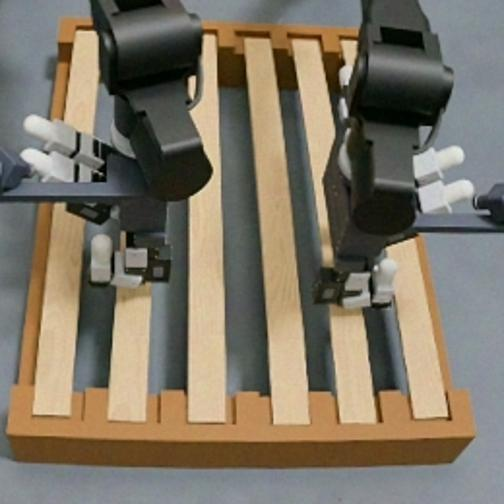

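Scene clock: 736.00 s.
left_arm: end_effector_position=(+0.6203, +0.2718, +0.1351) hand_goal=(-0.980, +0.000, +0.576, +0.696, -0.980, +0.000, +0.576, +0.696, +0.754, +0.000, -0.980, -0.390, +0.714, +0.678, +0.226, +0.168) hand_measured=(-0.968, +0.000, +0.578, +0.694, -0.966, +0.002, +0.578, +0.694, +0.756, +0.024, -0.972, -0.388, +0.714, +0.678, +0.220, +0.166) hand_current_ma=(+12, +0, +1, -1, +14, +0, +1, -1, +1, +27, +6, +1, +0, +0, -4, -1) hand_state=(goal, goal, goal, goal, goal, goal, goal, goal, goal, blocked, goal, goal, goal, goal, goal, goal) hand_current_limit=0.40 hand_speed=-0.60 end_effector_quat_wxyz=(+0.012, -0.004, +1.000, -0.001) | right_arm: end_effector_position=(+0.6211, -0.1263, +0.1342) hand_goal=(-0.980, +0.000, +0.576, +0.696, -0.980, +0.000, +0.576, +0.696, +0.754, +0.000, -0.980, -0.390, +0.714, +0.678, +0.226, +0.168) hand_measured=(-0.968, +0.000, +0.578, +0.694, -0.968, +0.002, +0.578, +0.694, +0.756, +0.018, -0.972, -0.388, +0.714, +0.678, +0.222, +0.166) hand_current_ma=(+34, +1, +5, -4, +40, +2, +3, -5, +5, +47, +22, +6, -1, -2, -16, -5) hand_state=(goal, goal, goal, goal, goal, goal, goal, goal, goal, goal, goal, goal, goal, goal, goal, goal) hand_current_limit=0.40 hand_speed=-0.60 end_effector_quat_wxyz=(-0.001, +1.000, +0.005, +0.007)
Joint positions: left_arm=[-0.134 2.234 2.204 -1.517 -0.001 -1.703] | right_arm=[0.383 2.261 2.207 -1.504 0.002 1.9]
Joint torques (N m): left_arm=[-1.44 -17.03 4.04 0.79 -0.13 0.11] | right_arm=[0.73 -11.22 5.2 0.38 0.14 0.04]
Heat: left arm: hottest elbow 35 °C; right arm: hottest shoulder 34 °C.
Hand target: left_arm +0.6151, +0.2748, +0.0398; -0.060, -0.001, +0.998, +0.007 | right_arm +0.6147, -0.1260, +0.0396; +0.021, +0.998, +0.000, -0.060
Off the commanded pose: left_arm 0.095 m, 8 deg | right_arm 0.095 m, 8 deg.

Scene clock: 737.20 s.
left_arm: end_effector_position=(+0.6191, +0.2719, +0.1271) hand_goal=(-0.980, +0.000, +0.576, +0.696, -0.980, +0.000, +0.576, +0.696, +0.754, +0.000, -0.980, -0.390, +0.714, +0.678, +0.226, +0.168) hand_measured=(-0.968, +0.000, +0.578, +0.694, -0.966, +0.002, +0.578, +0.694, +0.762, +0.040, -0.964, -0.388, +0.714, +0.678, +0.220, +0.166) hand_current_ma=(+12, +0, +1, -1, +14, +0, +1, -1, +7, +54, +16, +1, +0, +0, -4, -1) hand_state=(goal, goal, goal, goal, goal, goal, goal, goal, goal, blocked, goal, goal, goal, goal, goal, goal) hand_current_limit=0.40 hand_speed=-0.60 end_effector_quat_wxyz=(+0.017, -0.004, +1.000, -0.002) | right_arm: end_effector_position=(+0.6222, -0.1250, +0.1300) hand_goal=(-0.980, +0.000, +0.576, +0.696, -0.980, +0.000, +0.576, +0.696, +0.754, +0.000, -0.980, -0.390, +0.714, +0.678, +0.226, +0.168) hand_measured=(-0.968, +0.000, +0.578, +0.694, -0.968, +0.002, +0.578, +0.694, +0.754, +0.028, -0.968, -0.388, +0.714, +0.678, +0.222, +0.166) hand_current_ma=(+34, +1, +5, -4, +40, +2, +3, -5, -2, +77, +34, +6, -1, -2, -16, -5) hand_state=(goal, goal, goal, goal, goal, goal, goal, goal, goal, blocked, goal, goal, goal, goal, goal, goal) hand_current_limit=0.40 hand_speed=-0.60 end_effector_quat_wxyz=(+0.000, +1.000, +0.001, +0.011)
Joint positions: left_arm=[-0.134 2.22 2.161 -1.476 -0.001 -1.703] | right_arm=[0.385 2.263 2.199 -1.487 0.007 1.91]
Joint torques (N m): left_arm=[-1.67 -10.46 1.2 0.66 -0.07 0.09] | right_arm=[0.91 -6.07 1.35 0.57 -0.1 0.02]
Heat: left arm: hottest elbow 35 °C; right arm: hottest shoulder 33 °C.
Hand target: left_arm +0.6001, +0.2748, -0.0403; -0.115, -0.001, +0.993, +0.013 | right_arm +0.5997, -0.1262, -0.0405; +0.040, +0.993, +0.000, -0.115
Off the commanded pose: left_arm 0.169 m, 15 deg | right_arm 0.172 m, 15 deg.

execute_actions([
  [[0.011,0,0.16,-0.0028,-0.0244,0,-0.98,0,0.576,0.696,-0.98,0,0.576,0.696,0.754,0,-0.98,-0.39,0.714,0.678,0.226,0.168,0.4,-0.6,0.011,0,0.16,0.0085,-0.0244,0,-0.98,0,0.576,0.696,-0.98,0,0.576,0.696,0.754,0,-0.98,-0.39,0.714,0.678,0.226,0.168,0.4,-0.6]],
  [[0.011,0,0.14,-0.0028,-0.0244,0,-0.98,0,0.576,0.696,-0.98,0,0.576,0.696,0.754,0,-0.98,-0.39,0.714,0.678,0.226,0.168,0.4,-0.6,0.011,0,0.14,0.0085,-0.0244,0,-0.98,0,0.576,0.696,-0.98,0,0.576,0.696,0.754,0,-0.98,-0.39,0.714,0.678,0.226,0.168,0.4,-0.6]],
  [[0.011,0,0.083,-0.0028,-0.0244,0,-0.98,0,0.576,0.696,-0.98,0,0.576,0.696,0.754,0,-0.98,-0.39,0.714,0.678,0.226,0.168,0.4,-0.6,0.011,0,0.083,0.0085,-0.0244,0,-0.98,0,0.576,0.696,-0.98,0,0.576,0.696,0.754,0,-0.98,-0.39,0.714,0.678,0.226,0.168,0.4,-0.6]],
  [[0,0.132,0,0,0,0,-0.98,0,0.576,0.696,-0.98,0,0.576,0.696,0.754,0,-0.98,-0.39,0.714,0.678,0.226,0.168,0.4,-0.6,0,0.137,0,0,0,0,-0.98,0,0.576,0.696,-0.98,0,0.576,0.696,0.754,0,-0.98,-0.39,0.714,0.678,0.226,0.168,0.4,-0.6]],
  [[0,0,-0.05,0,0,0,-0.98,0,0.576,0.696,-0.98,0,0.576,0.696,0.754,0,-0.98,-0.39,0.714,0.678,0.226,0.168,0.4,-0.6,0,0,-0.05,0,0,0,-0.98,0,0.576,0.696,-0.98,0,0.576,0.696,0.754,0,-0.98,-0.39,0.714,0.678,0.226,0.168,0.4,-0.6]],
], cameras=["cam_high"])

zoom_image(camera="cam_high", region=[170, 160, 430, 420])

execute_actions([
  [[0,0,-0.06,0,0,0,-0.98,0,0.576,0.696,-0.98,0,0.576,0.696,0.754,0,-0.98,-0.39,0.714,0.678,0.226,0.168,0.4,-0.6,0,0,-0.06,0,0,0,-0.98,0,0.576,0.696,-0.98,0,0.576,0.696,0.754,0,-0.98,-0.39,0.714,0.678,0.226,0.168,0.4,-0.6]],
  [[-0.004,0,-0.07,0.0004,0.0191,0,-0.98,0,0.576,0.696,-0.98,0,0.576,0.696,0.754,0,-0.98,-0.39,0.714,0.678,0.226,0.168,0.4,-0.6,-0.004,0,-0.07,-0.0086,0.0191,0,-0.98,0,0.576,0.696,-0.98,0,0.576,0.696,0.754,0,-0.98,-0.39,0.714,0.678,0.226,0.168,0.4,-0.6]],
  [[-0.004,0,-0.07,0.0004,0.0191,0,-0.98,0,0.576,0.696,-0.98,0,0.576,0.696,0.754,0,-0.98,-0.39,0.714,0.678,0.226,0.168,0.4,-0.6,-0.004,0,-0.07,-0.0086,0.0191,0,-0.98,0,0.576,0.696,-0.98,0,0.576,0.696,0.754,0,-0.98,-0.39,0.714,0.678,0.226,0.168,0.4,-0.6]],
])

execute_actions([
  [[-0.0125,0,-0.0667,0.0004,0.0175,0,-0.98,0,0.576,0.696,-0.98,0,0.576,0.696,0.754,0,-0.98,-0.39,0.714,0.678,0.226,0.168,0.4,-0.6,-0.0125,0,-0.0667,-0.0079,0.0175,0,-0.98,0,0.576,0.696,-0.98,0,0.576,0.696,0.754,0,-0.98,-0.39,0.714,0.678,0.226,0.168,0.4,-0.6]],
  [[-0.0125,0,-0.0667,0.0004,0.0175,0,-0.98,0,0.576,0.696,-0.98,0,0.576,0.696,0.754,0,-0.98,-0.39,0.714,0.678,0.226,0.168,0.4,-0.6,-0.0125,0,-0.0667,-0.0079,0.0175,0,-0.98,0,0.576,0.696,-0.98,0,0.576,0.696,0.754,0,-0.98,-0.39,0.714,0.678,0.226,0.168,0.4,-0.6]],
])

Scene clock: 746.43 s.
left_arm: end_effector_position=(+0.6183, +0.3495, +0.1648) hand_goal=(-0.980, +0.000, +0.576, +0.696, -0.980, +0.000, +0.576, +0.696, +0.754, +0.000, -0.980, -0.390, +0.714, +0.678, +0.226, +0.168) hand_measured=(-0.968, +0.000, +0.578, +0.694, -0.966, +0.002, +0.578, +0.694, +0.756, +0.004, -0.972, -0.388, +0.714, +0.678, +0.220, +0.166) hand_current_ma=(+12, +0, +1, -1, +14, +0, +1, -1, +1, +1, +5, +1, +0, +0, -5, -1) hand_state=(goal, goal, goal, goal, goal, goal, goal, goal, goal, goal, goal, goal, goal, goal, goal, goal) hand_current_limit=0.40 hand_speed=-0.60 end_effector_quat_wxyz=(+0.000, -0.003, +1.000, +0.001) | right_arm: end_effector_position=(+0.6147, -0.0480, +0.1489) hand_goal=(-0.980, +0.000, +0.576, +0.696, -0.980, +0.000, +0.576, +0.696, +0.754, +0.000, -0.980, -0.390, +0.714, +0.678, +0.226, +0.168) hand_measured=(-0.968, +0.000, +0.578, +0.694, -0.966, +0.000, +0.578, +0.694, +0.756, -0.002, -0.974, -0.388, +0.712, +0.678, +0.220, +0.166) hand_current_ma=(+37, +1, +5, -4, +42, +2, +3, -5, +3, -5, +15, +6, -2, -2, -18, -5) hand_state=(goal, goal, goal, goal, goal, goal, goal, goal, goal, goal, goal, goal, goal, goal, goal, goal) hand_current_limit=0.40 hand_speed=-0.60 end_effector_quat_wxyz=(+0.006, +1.000, +0.009, -0.007)
Joint positions: left_arm=[-0.022 2.228 2.271 -1.614 -0.001 -1.59] | right_arm=[0.49 2.402 2.497 -1.683 0.005 1.998]
Joint torques (N m): left_arm=[-1.26 -26.23 6.56 0.57 -0.22 0.14] | right_arm=[0.15 -21.3 10.36 -0.34 0.06 0.08]
Heat: left arm: hottest elbow 35 °C; right arm: hottest shoulder 34 °C.
Hand target: left_arm +0.6198, +0.3540, +0.1595; +0.000, -0.001, +1.000, +0.000 | right_arm +0.6194, -0.0437, +0.1593; +0.000, +1.000, +0.000, +0.000
Off the commanded pose: left_arm 0.007 m, 0 deg | right_arm 0.012 m, 1 deg.
joint sent to its limit (right arm) — joint 4 (wrist pitch), lower limit. The joint targets still meet the commanded pose.
Images, in order (width x height): cam_high 504x504.

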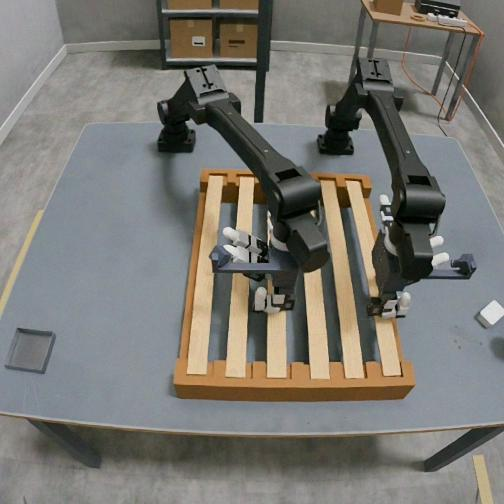

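Scaled by 1.938.

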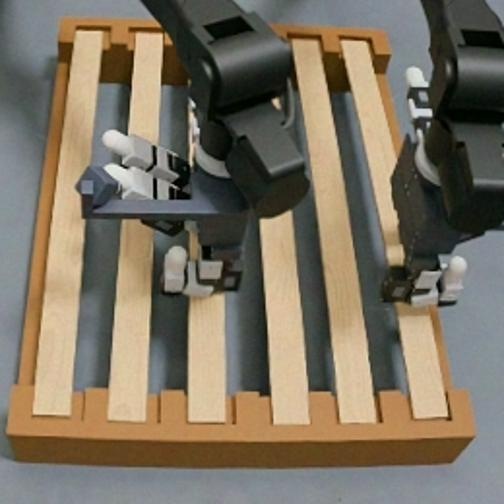

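Scene clock: 748.13 s.
left_arm: end_effector_position=(+0.6203, +0.3495, +0.1327) hand_goal=(-0.980, +0.000, +0.576, +0.696, -0.980, +0.000, +0.576, +0.696, +0.754, +0.000, -0.980, -0.390, +0.714, +0.678, +0.226, +0.168) hand_measured=(-0.968, +0.000, +0.578, +0.694, -0.966, +0.002, +0.578, +0.694, +0.758, +0.014, -0.972, -0.388, +0.714, +0.678, +0.222, +0.166) hand_current_ma=(+11, +0, +1, -1, +14, +0, +1, -1, +2, +12, +6, +1, +0, +0, -4, -1) hand_state=(goal, goal, goal, goal, goal, goal, goal, goal, goal, goal, goal, goal, goal, goal, goal, goal) hand_current_limit=0.40 hand_speed=-0.60 end_effector_quat_wxyz=(+0.010, -0.002, +1.000, +0.000) | right_arm: end_effector_position=(+0.6219, -0.0440, +0.1349) hand_goal=(-0.980, +0.000, +0.576, +0.696, -0.980, +0.000, +0.576, +0.696, +0.754, +0.000, -0.980, -0.390, +0.714, +0.678, +0.226, +0.168) hand_measured=(-0.968, +0.000, +0.578, +0.694, -0.966, +0.000, +0.578, +0.694, +0.756, +0.018, -0.972, -0.388, +0.714, +0.678, +0.220, +0.166) hand_current_ma=(+37, +1, +5, -4, +42, +2, +3, -5, +3, +48, +21, +6, -2, -2, -18, -5) hand_state=(goal, goal, goal, goal, goal, goal, goal, goal, goal, goal, goal, goal, goal, goal, goal, goal) hand_current_limit=0.40 hand_speed=-0.60 end_effector_quat_wxyz=(-0.001, +1.000, +0.006, +0.007)
Joint positions: left_arm=[-0.022 2.217 2.167 -1.501 -0.001 -1.589] | right_arm=[0.49 2.402 2.464 -1.619 0.004 2.005]
Joint torques (N m): left_arm=[-0.97 -17.2 4.38 0.75 -0.23 0.11] | right_arm=[0.44 -12.34 5.56 0.02 -0.02 0.04]
Heat: left arm: hottest elbow 35 °C; right arm: hottest shoulder 34 °C.
Hand target: left_arm +0.6150, +0.3540, +0.0397; -0.060, -0.001, +0.998, +0.001 | right_arm +0.6146, -0.0438, +0.0393; +0.027, +0.998, +0.000, -0.060
Off the commanded pose: left_arm 0.093 m, 8 deg | right_arm 0.096 m, 8 deg.

Scene clock: 749.33 s.
left_arm: end_effector_position=(+0.6190, +0.3499, +0.1244) hand_goal=(-0.980, +0.000, +0.576, +0.696, -0.980, +0.000, +0.576, +0.696, +0.754, +0.000, -0.980, -0.390, +0.714, +0.678, +0.226, +0.168) hand_measured=(-0.968, +0.000, +0.578, +0.694, -0.966, +0.002, +0.578, +0.694, +0.762, +0.024, -0.964, -0.388, +0.714, +0.678, +0.222, +0.166) hand_current_ma=(+11, +0, +1, -1, +14, +0, +1, -1, +7, +25, +16, +1, +0, +0, -4, -1) hand_state=(goal, goal, goal, goal, goal, goal, goal, goal, goal, blocked, goal, goal, goal, goal, goal, goal) hand_current_limit=0.40 hand_speed=-0.60 end_effector_quat_wxyz=(+0.015, -0.003, +1.000, +0.001) | right_arm: end_effector_position=(+0.6206, -0.0427, +0.1312) hand_goal=(-0.980, +0.000, +0.576, +0.696, -0.980, +0.000, +0.576, +0.696, +0.754, +0.000, -0.980, -0.390, +0.714, +0.678, +0.226, +0.168) hand_measured=(-0.968, +0.000, +0.578, +0.694, -0.966, +0.000, +0.578, +0.694, +0.750, +0.020, -0.970, -0.388, +0.714, +0.678, +0.220, +0.166) hand_current_ma=(+37, +1, +5, -4, +42, +2, +3, -5, -10, +56, +30, +6, -2, -2, -18, -5) hand_state=(goal, goal, goal, goal, goal, goal, goal, goal, goal, blocked, goal, goal, goal, goal, goal, goal) hand_current_limit=0.40 hand_speed=-0.60 end_effector_quat_wxyz=(+0.000, +1.000, +0.001, +0.007)
Joint positions: left_arm=[-0.021 2.206 2.127 -1.463 -0.002 -1.589] | right_arm=[0.492 2.403 2.456 -1.611 0.005 2.016]
Joint torques (N m): left_arm=[-1.26 -10.46 1.33 0.76 -0.26 0.1] | right_arm=[1.08 -7.36 1.22 0.44 -0.23 0.03]
Heat: left arm: hottest elbow 35 °C; right arm: hottest shoulder 34 °C.
Hand target: left_arm +0.6000, +0.3541, -0.0406; -0.115, -0.001, +0.993, +0.003 | right_arm +0.5996, -0.0439, -0.0409; +0.052, +0.992, +0.000, -0.115
Off the commanded pose: left_arm 0.166 m, 15 deg | right_arm 0.173 m, 15 deg.

execute_actions([
  [[0.011,0,0.16,-0.0005,-0.0244,0,-0.98,0,0.576,0.696,-0.98,0,0.576,0.696,0.754,0,-0.98,-0.39,0.714,0.678,0.226,0.168,0.4,-0.6,0.011,0,0.16,0.011,-0.0244,0,-0.98,0,0.576,0.696,-0.98,0,0.576,0.696,0.754,0,-0.98,-0.39,0.714,0.678,0.226,0.168,0.4,-0.6]],
  [[0.011,0,0.14,-0.0005,-0.0244,0,-0.98,0,0.576,0.696,-0.98,0,0.576,0.696,0.754,0,-0.98,-0.39,0.714,0.678,0.226,0.168,0.4,-0.6,0.011,0,0.14,0.011,-0.0244,0,-0.98,0,0.576,0.696,-0.98,0,0.576,0.696,0.754,0,-0.98,-0.39,0.714,0.678,0.226,0.168,0.4,-0.6]],
  [[0.011,0,0.083,-0.0005,-0.0244,0,-0.98,0,0.576,0.696,-0.98,0,0.576,0.696,0.754,0,-0.98,-0.39,0.714,0.678,0.226,0.168,0.4,-0.6,0.011,0,0.083,0.011,-0.0244,0,-0.98,0,0.576,0.696,-0.98,0,0.576,0.696,0.754,0,-0.98,-0.39,0.714,0.678,0.226,0.168,0.4,-0.6]],
  [[0,-0.03,0,0,0,0,-0.98,0,0.576,0.696,-0.98,0,0.576,0.696,0.754,0,-0.98,-0.39,0.714,0.678,0.226,0.168,0.4,-0.6,0,-0.135,0,0,0,0,-0.98,0,0.576,0.696,-0.98,0,0.576,0.696,0.754,0,-0.98,-0.39,0.714,0.678,0.226,0.168,0.4,-0.6]],
  [[0,-0.13,0,0,0,0,-0.98,0,0.576,0.696,-0.98,0,0.576,0.696,0.754,0,-0.98,-0.39,0.714,0.678,0.226,0.168,0.4,-0.6,0,-0.134,0,0,0,0,-0.98,0,0.576,0.696,-0.98,0,0.576,0.696,0.754,0,-0.98,-0.39,0.714,0.678,0.226,0.168,0.4,-0.6]],
  [[0,-0.13,0,0,0,0,-0.98,0,0.576,0.696,-0.98,0,0.576,0.696,0.754,0,-0.98,-0.39,0.714,0.678,0.226,0.168,0.4,-0.6,0,0,0,0,0,0,-0.98,0,0.576,0.696,-0.98,0,0.576,0.696,0.754,0,-0.98,-0.39,0.714,0.678,0.226,0.168,0.4,-0.6]],
  [[0,-0.106,0,0,0,0,-0.98,0,0.576,0.696,-0.98,0,0.576,0.696,0.754,0,-0.98,-0.39,0.714,0.678,0.226,0.168,0.4,-0.6,0,0,0,0,0,0,-0.98,0,0.576,0.696,-0.98,0,0.576,0.696,0.754,0,-0.98,-0.39,0.714,0.678,0.226,0.168,0.4,-0.6]],
  [[0,0,-0.05,0,0,0,-0.98,0,0.576,0.696,-0.98,0,0.576,0.696,0.754,0,-0.98,-0.39,0.714,0.678,0.226,0.168,0.4,-0.6,0,0,-0.05,0,0,0,-0.98,0,0.576,0.696,-0.98,0,0.576,0.696,0.754,0,-0.98,-0.39,0.714,0.678,0.226,0.168,0.4,-0.6]],
], cameras=["cam_high"])

zoom_image(camera="cam_high", region=[170, 160, 430, 420])

execute_actions([
  [[0,0,-0.06,0,0,0,-0.98,0,0.576,0.696,-0.98,0,0.576,0.696,0.754,0,-0.98,-0.39,0.714,0.678,0.226,0.168,0.4,-0.6,0,0,-0.06,0,0,0,-0.98,0,0.576,0.696,-0.98,0,0.576,0.696,0.754,0,-0.98,-0.39,0.714,0.678,0.226,0.168,0.4,-0.6]],
  [[-0.004,0,-0.07,0.006,0.0191,0,-0.98,0,0.576,0.696,-0.98,0,0.576,0.696,0.754,0,-0.98,-0.39,0.714,0.678,0.226,0.168,0.4,-0.6,-0.004,0,-0.07,-0.0047,0.0191,0,-0.98,0,0.576,0.696,-0.98,0,0.576,0.696,0.754,0,-0.98,-0.39,0.714,0.678,0.226,0.168,0.4,-0.6]],
  [[-0.004,0,-0.07,0.006,0.0191,0,-0.98,0,0.576,0.696,-0.98,0,0.576,0.696,0.754,0,-0.98,-0.39,0.714,0.678,0.226,0.168,0.4,-0.6,-0.004,0,-0.07,-0.0047,0.0191,0,-0.98,0,0.576,0.696,-0.98,0,0.576,0.696,0.754,0,-0.98,-0.39,0.714,0.678,0.226,0.168,0.4,-0.6]],
])

execute_actions([
  [[-0.0125,0,-0.0667,0.0056,0.0175,0,-0.98,0,0.576,0.696,-0.98,0,0.576,0.696,0.754,0,-0.98,-0.39,0.714,0.678,0.226,0.168,0.4,-0.6,-0.0125,0,-0.0667,-0.0044,0.0175,0,-0.98,0,0.576,0.696,-0.98,0,0.576,0.696,0.754,0,-0.98,-0.39,0.714,0.678,0.226,0.168,0.4,-0.6]],
  [[-0.0125,0,-0.0667,0.0056,0.0175,0,-0.98,0,0.576,0.696,-0.98,0,0.576,0.696,0.754,0,-0.98,-0.39,0.714,0.678,0.226,0.168,0.4,-0.6,-0.0125,0,-0.0667,-0.0044,0.0175,0,-0.98,0,0.576,0.696,-0.98,0,0.576,0.696,0.754,0,-0.98,-0.39,0.714,0.678,0.226,0.168,0.4,-0.6]],
])

Scene clock: 763.60 s.
left_arm: end_effector_position=(+0.6114, +0.1186, +0.1664) hand_goal=(-0.980, +0.000, +0.576, +0.696, -0.980, +0.000, +0.576, +0.696, +0.754, +0.000, -0.980, -0.390, +0.714, +0.678, +0.226, +0.168) hand_measured=(-0.968, +0.000, +0.578, +0.694, -0.966, +0.002, +0.578, +0.694, +0.754, -0.002, -0.972, -0.388, +0.712, +0.678, +0.220, +0.166) hand_current_ma=(+11, +0, +1, -1, +14, +0, +1, -1, +0, +0, +5, +1, -1, +0, -5, -1) hand_state=(goal, goal, goal, goal, goal, goal, goal, goal, goal, goal, goal, goal, goal, goal, goal, goal) hand_current_limit=0.40 hand_speed=-0.60 end_effector_quat_wxyz=(+0.010, +0.009, +1.000, +0.000) | right_arm: end_effector_position=(+0.6170, -0.2088, +0.1663) hand_goal=(-0.980, +0.000, +0.576, +0.696, -0.980, +0.000, +0.576, +0.696, +0.754, +0.000, -0.980, -0.390, +0.714, +0.678, +0.226, +0.168) hand_measured=(-0.970, +0.000, +0.578, +0.694, -0.968, +0.000, +0.578, +0.694, +0.756, +0.004, -0.976, -0.388, +0.716, +0.678, +0.222, +0.166) hand_current_ma=(+28, +0, +5, -4, +35, +1, +3, -5, +6, +6, +12, +6, +3, -2, -16, -5) hand_state=(goal, goal, goal, goal, goal, goal, goal, goal, goal, goal, goal, goal, goal, goal, goal, goal) hand_current_limit=0.40 hand_speed=-0.60 end_effector_quat_wxyz=(+0.000, +1.000, -0.011, +0.001)
Joint positions: left_arm=[-0.35 2.361 2.515 -1.705 -0.006 -1.895] | right_arm=[0.267 2.177 2.144 -1.536 0 1.816]
Joint torques (N m): left_arm=[-1.08 -24.82 10.17 0.01 -0.12 -0.09] | right_arm=[0.97 -18.49 7.06 0.21 0.25 -0.22]
Heat: left arm: hottest elbow 35 °C; right arm: hottest shoulder 34 °C.
Hand target: left_arm +0.6197, +0.1164, +0.1593; +0.000, -0.001, +1.000, +0.000 | right_arm +0.6195, -0.2052, +0.1590; +0.000, +1.000, +0.000, +0.000
Off the commanded pose: left_arm 0.011 m, 2 deg | right_arm 0.008 m, 1 deg.
joint sent to its limit (left arm) — joint 4 (wrist pitch), lower limit. The joint targets still meet the commanded pose.
Images, in order (width x height): cam_high 504x504.

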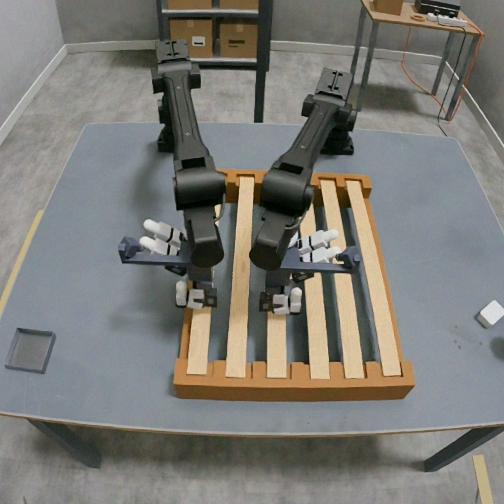

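Scaled by 1.938.

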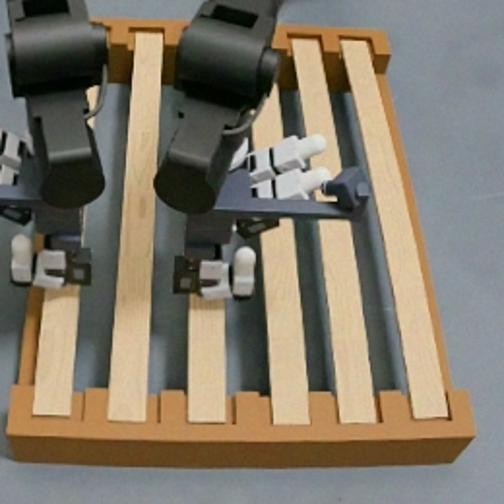

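Scene clock: 765.30 s.
left_arm: end_effector_position=(+0.6180, +0.1148, +0.1363) hand_goal=(-0.980, +0.000, +0.576, +0.696, -0.980, +0.000, +0.576, +0.696, +0.754, +0.000, -0.980, -0.390, +0.714, +0.678, +0.226, +0.168) hand_measured=(-0.968, +0.000, +0.578, +0.694, -0.966, +0.002, +0.578, +0.694, +0.756, +0.018, -0.972, -0.388, +0.712, +0.678, +0.220, +0.166) hand_current_ma=(+12, +0, +1, -1, +15, +0, +1, -1, +1, +17, +6, +1, -1, +0, -5, -1) hand_state=(goal, goal, goal, goal, goal, goal, goal, goal, goal, goal, goal, goal, goal, goal, goal, goal) hand_current_limit=0.40 hand_speed=-0.60 end_effector_quat_wxyz=(+0.008, +0.005, +1.000, -0.003) | right_arm: end_effector_position=(+0.6205, -0.2078, +0.1325) hand_goal=(-0.980, +0.000, +0.576, +0.696, -0.980, +0.000, +0.576, +0.696, +0.754, +0.000, -0.980, -0.390, +0.714, +0.678, +0.226, +0.168) hand_measured=(-0.970, +0.000, +0.578, +0.694, -0.968, +0.000, +0.578, +0.694, +0.756, +0.018, -0.972, -0.388, +0.716, +0.678, +0.222, +0.166) hand_current_ma=(+29, +0, +5, -4, +36, +1, +3, -5, +6, +47, +22, +6, +3, -2, -14, -5) hand_state=(goal, goal, goal, goal, goal, goal, goal, goal, goal, goal, goal, goal, goal, goal, goal, goal) hand_current_limit=0.40 hand_speed=-0.60 end_effector_quat_wxyz=(-0.001, +1.000, -0.011, +0.009)
Joint positions: left_arm=[-0.35 2.389 2.487 -1.651 0 -1.902] | right_arm=[0.268 2.184 2.069 -1.438 0.002 1.816]
Joint torques (N m): left_arm=[-1.44 -18.08 4.78 0.61 -0.06 -0.08] | right_arm=[0.79 -10.34 4.96 0.55 0.24 -0.2]
Heat: left arm: hottest elbow 35 °C; right arm: hottest shoulder 34 °C.
Hand target: left_arm +0.6150, +0.1164, +0.0394; -0.060, -0.001, +0.998, +0.019 | right_arm +0.6147, -0.2052, +0.0392; +0.015, +0.998, +0.000, -0.060
Off the commanded pose: left_arm 0.097 m, 8 deg | right_arm 0.094 m, 8 deg.

Scene clock: 766.50 s.
left_arm: end_effector_position=(+0.6171, +0.1148, +0.1287) hand_goal=(-0.980, +0.000, +0.576, +0.696, -0.980, +0.000, +0.576, +0.696, +0.754, +0.000, -0.980, -0.390, +0.714, +0.678, +0.226, +0.168) hand_measured=(-0.968, +0.000, +0.578, +0.694, -0.966, +0.002, +0.578, +0.694, +0.758, +0.030, -0.966, -0.388, +0.712, +0.678, +0.220, +0.166) hand_current_ma=(+12, +0, +1, -1, +15, +0, +1, -1, +3, +36, +14, +1, -1, +0, -5, -1) hand_state=(goal, goal, goal, goal, goal, goal, goal, goal, goal, blocked, goal, goal, goal, goal, goal, goal) hand_current_limit=0.40 hand_speed=-0.60 end_effector_quat_wxyz=(+0.011, +0.002, +1.000, -0.004) | right_arm: end_effector_position=(+0.6233, -0.2062, +0.1274) hand_goal=(-0.980, +0.000, +0.576, +0.696, -0.980, +0.000, +0.576, +0.696, +0.754, +0.000, -0.980, -0.390, +0.714, +0.678, +0.226, +0.168) hand_measured=(-0.970, +0.000, +0.578, +0.694, -0.968, +0.000, +0.578, +0.694, +0.756, +0.032, -0.968, -0.388, +0.716, +0.678, +0.222, +0.166) hand_current_ma=(+29, +0, +5, -4, +36, +1, +3, -5, +3, +92, +37, +6, +3, -2, -14, -5) hand_state=(goal, goal, goal, goal, goal, goal, goal, goal, goal, blocked, goal, goal, goal, goal, goal, goal) hand_current_limit=0.40 hand_speed=-0.60 end_effector_quat_wxyz=(+0.001, +1.000, -0.009, +0.016)
Joint positions: left_arm=[-0.35 2.376 2.444 -1.615 0 -1.908] | right_arm=[0.271 2.185 2.057 -1.412 0.009 1.816]
Joint torques (N m): left_arm=[-1.79 -12.45 1.21 0.65 0.08 -0.08] | right_arm=[0.85 -4.72 1.2 0.68 -0.01 -0.16]
Heat: left arm: hottest elbow 35 °C; right arm: hottest shoulder 34 °C.
Hand target: left_arm +0.6000, +0.1165, -0.0407; -0.115, -0.001, +0.993, +0.037 | right_arm +0.5996, -0.2053, -0.0410; +0.029, +0.993, +0.000, -0.115
Off the commanded pose: left_arm 0.170 m, 15 deg | right_arm 0.170 m, 15 deg.


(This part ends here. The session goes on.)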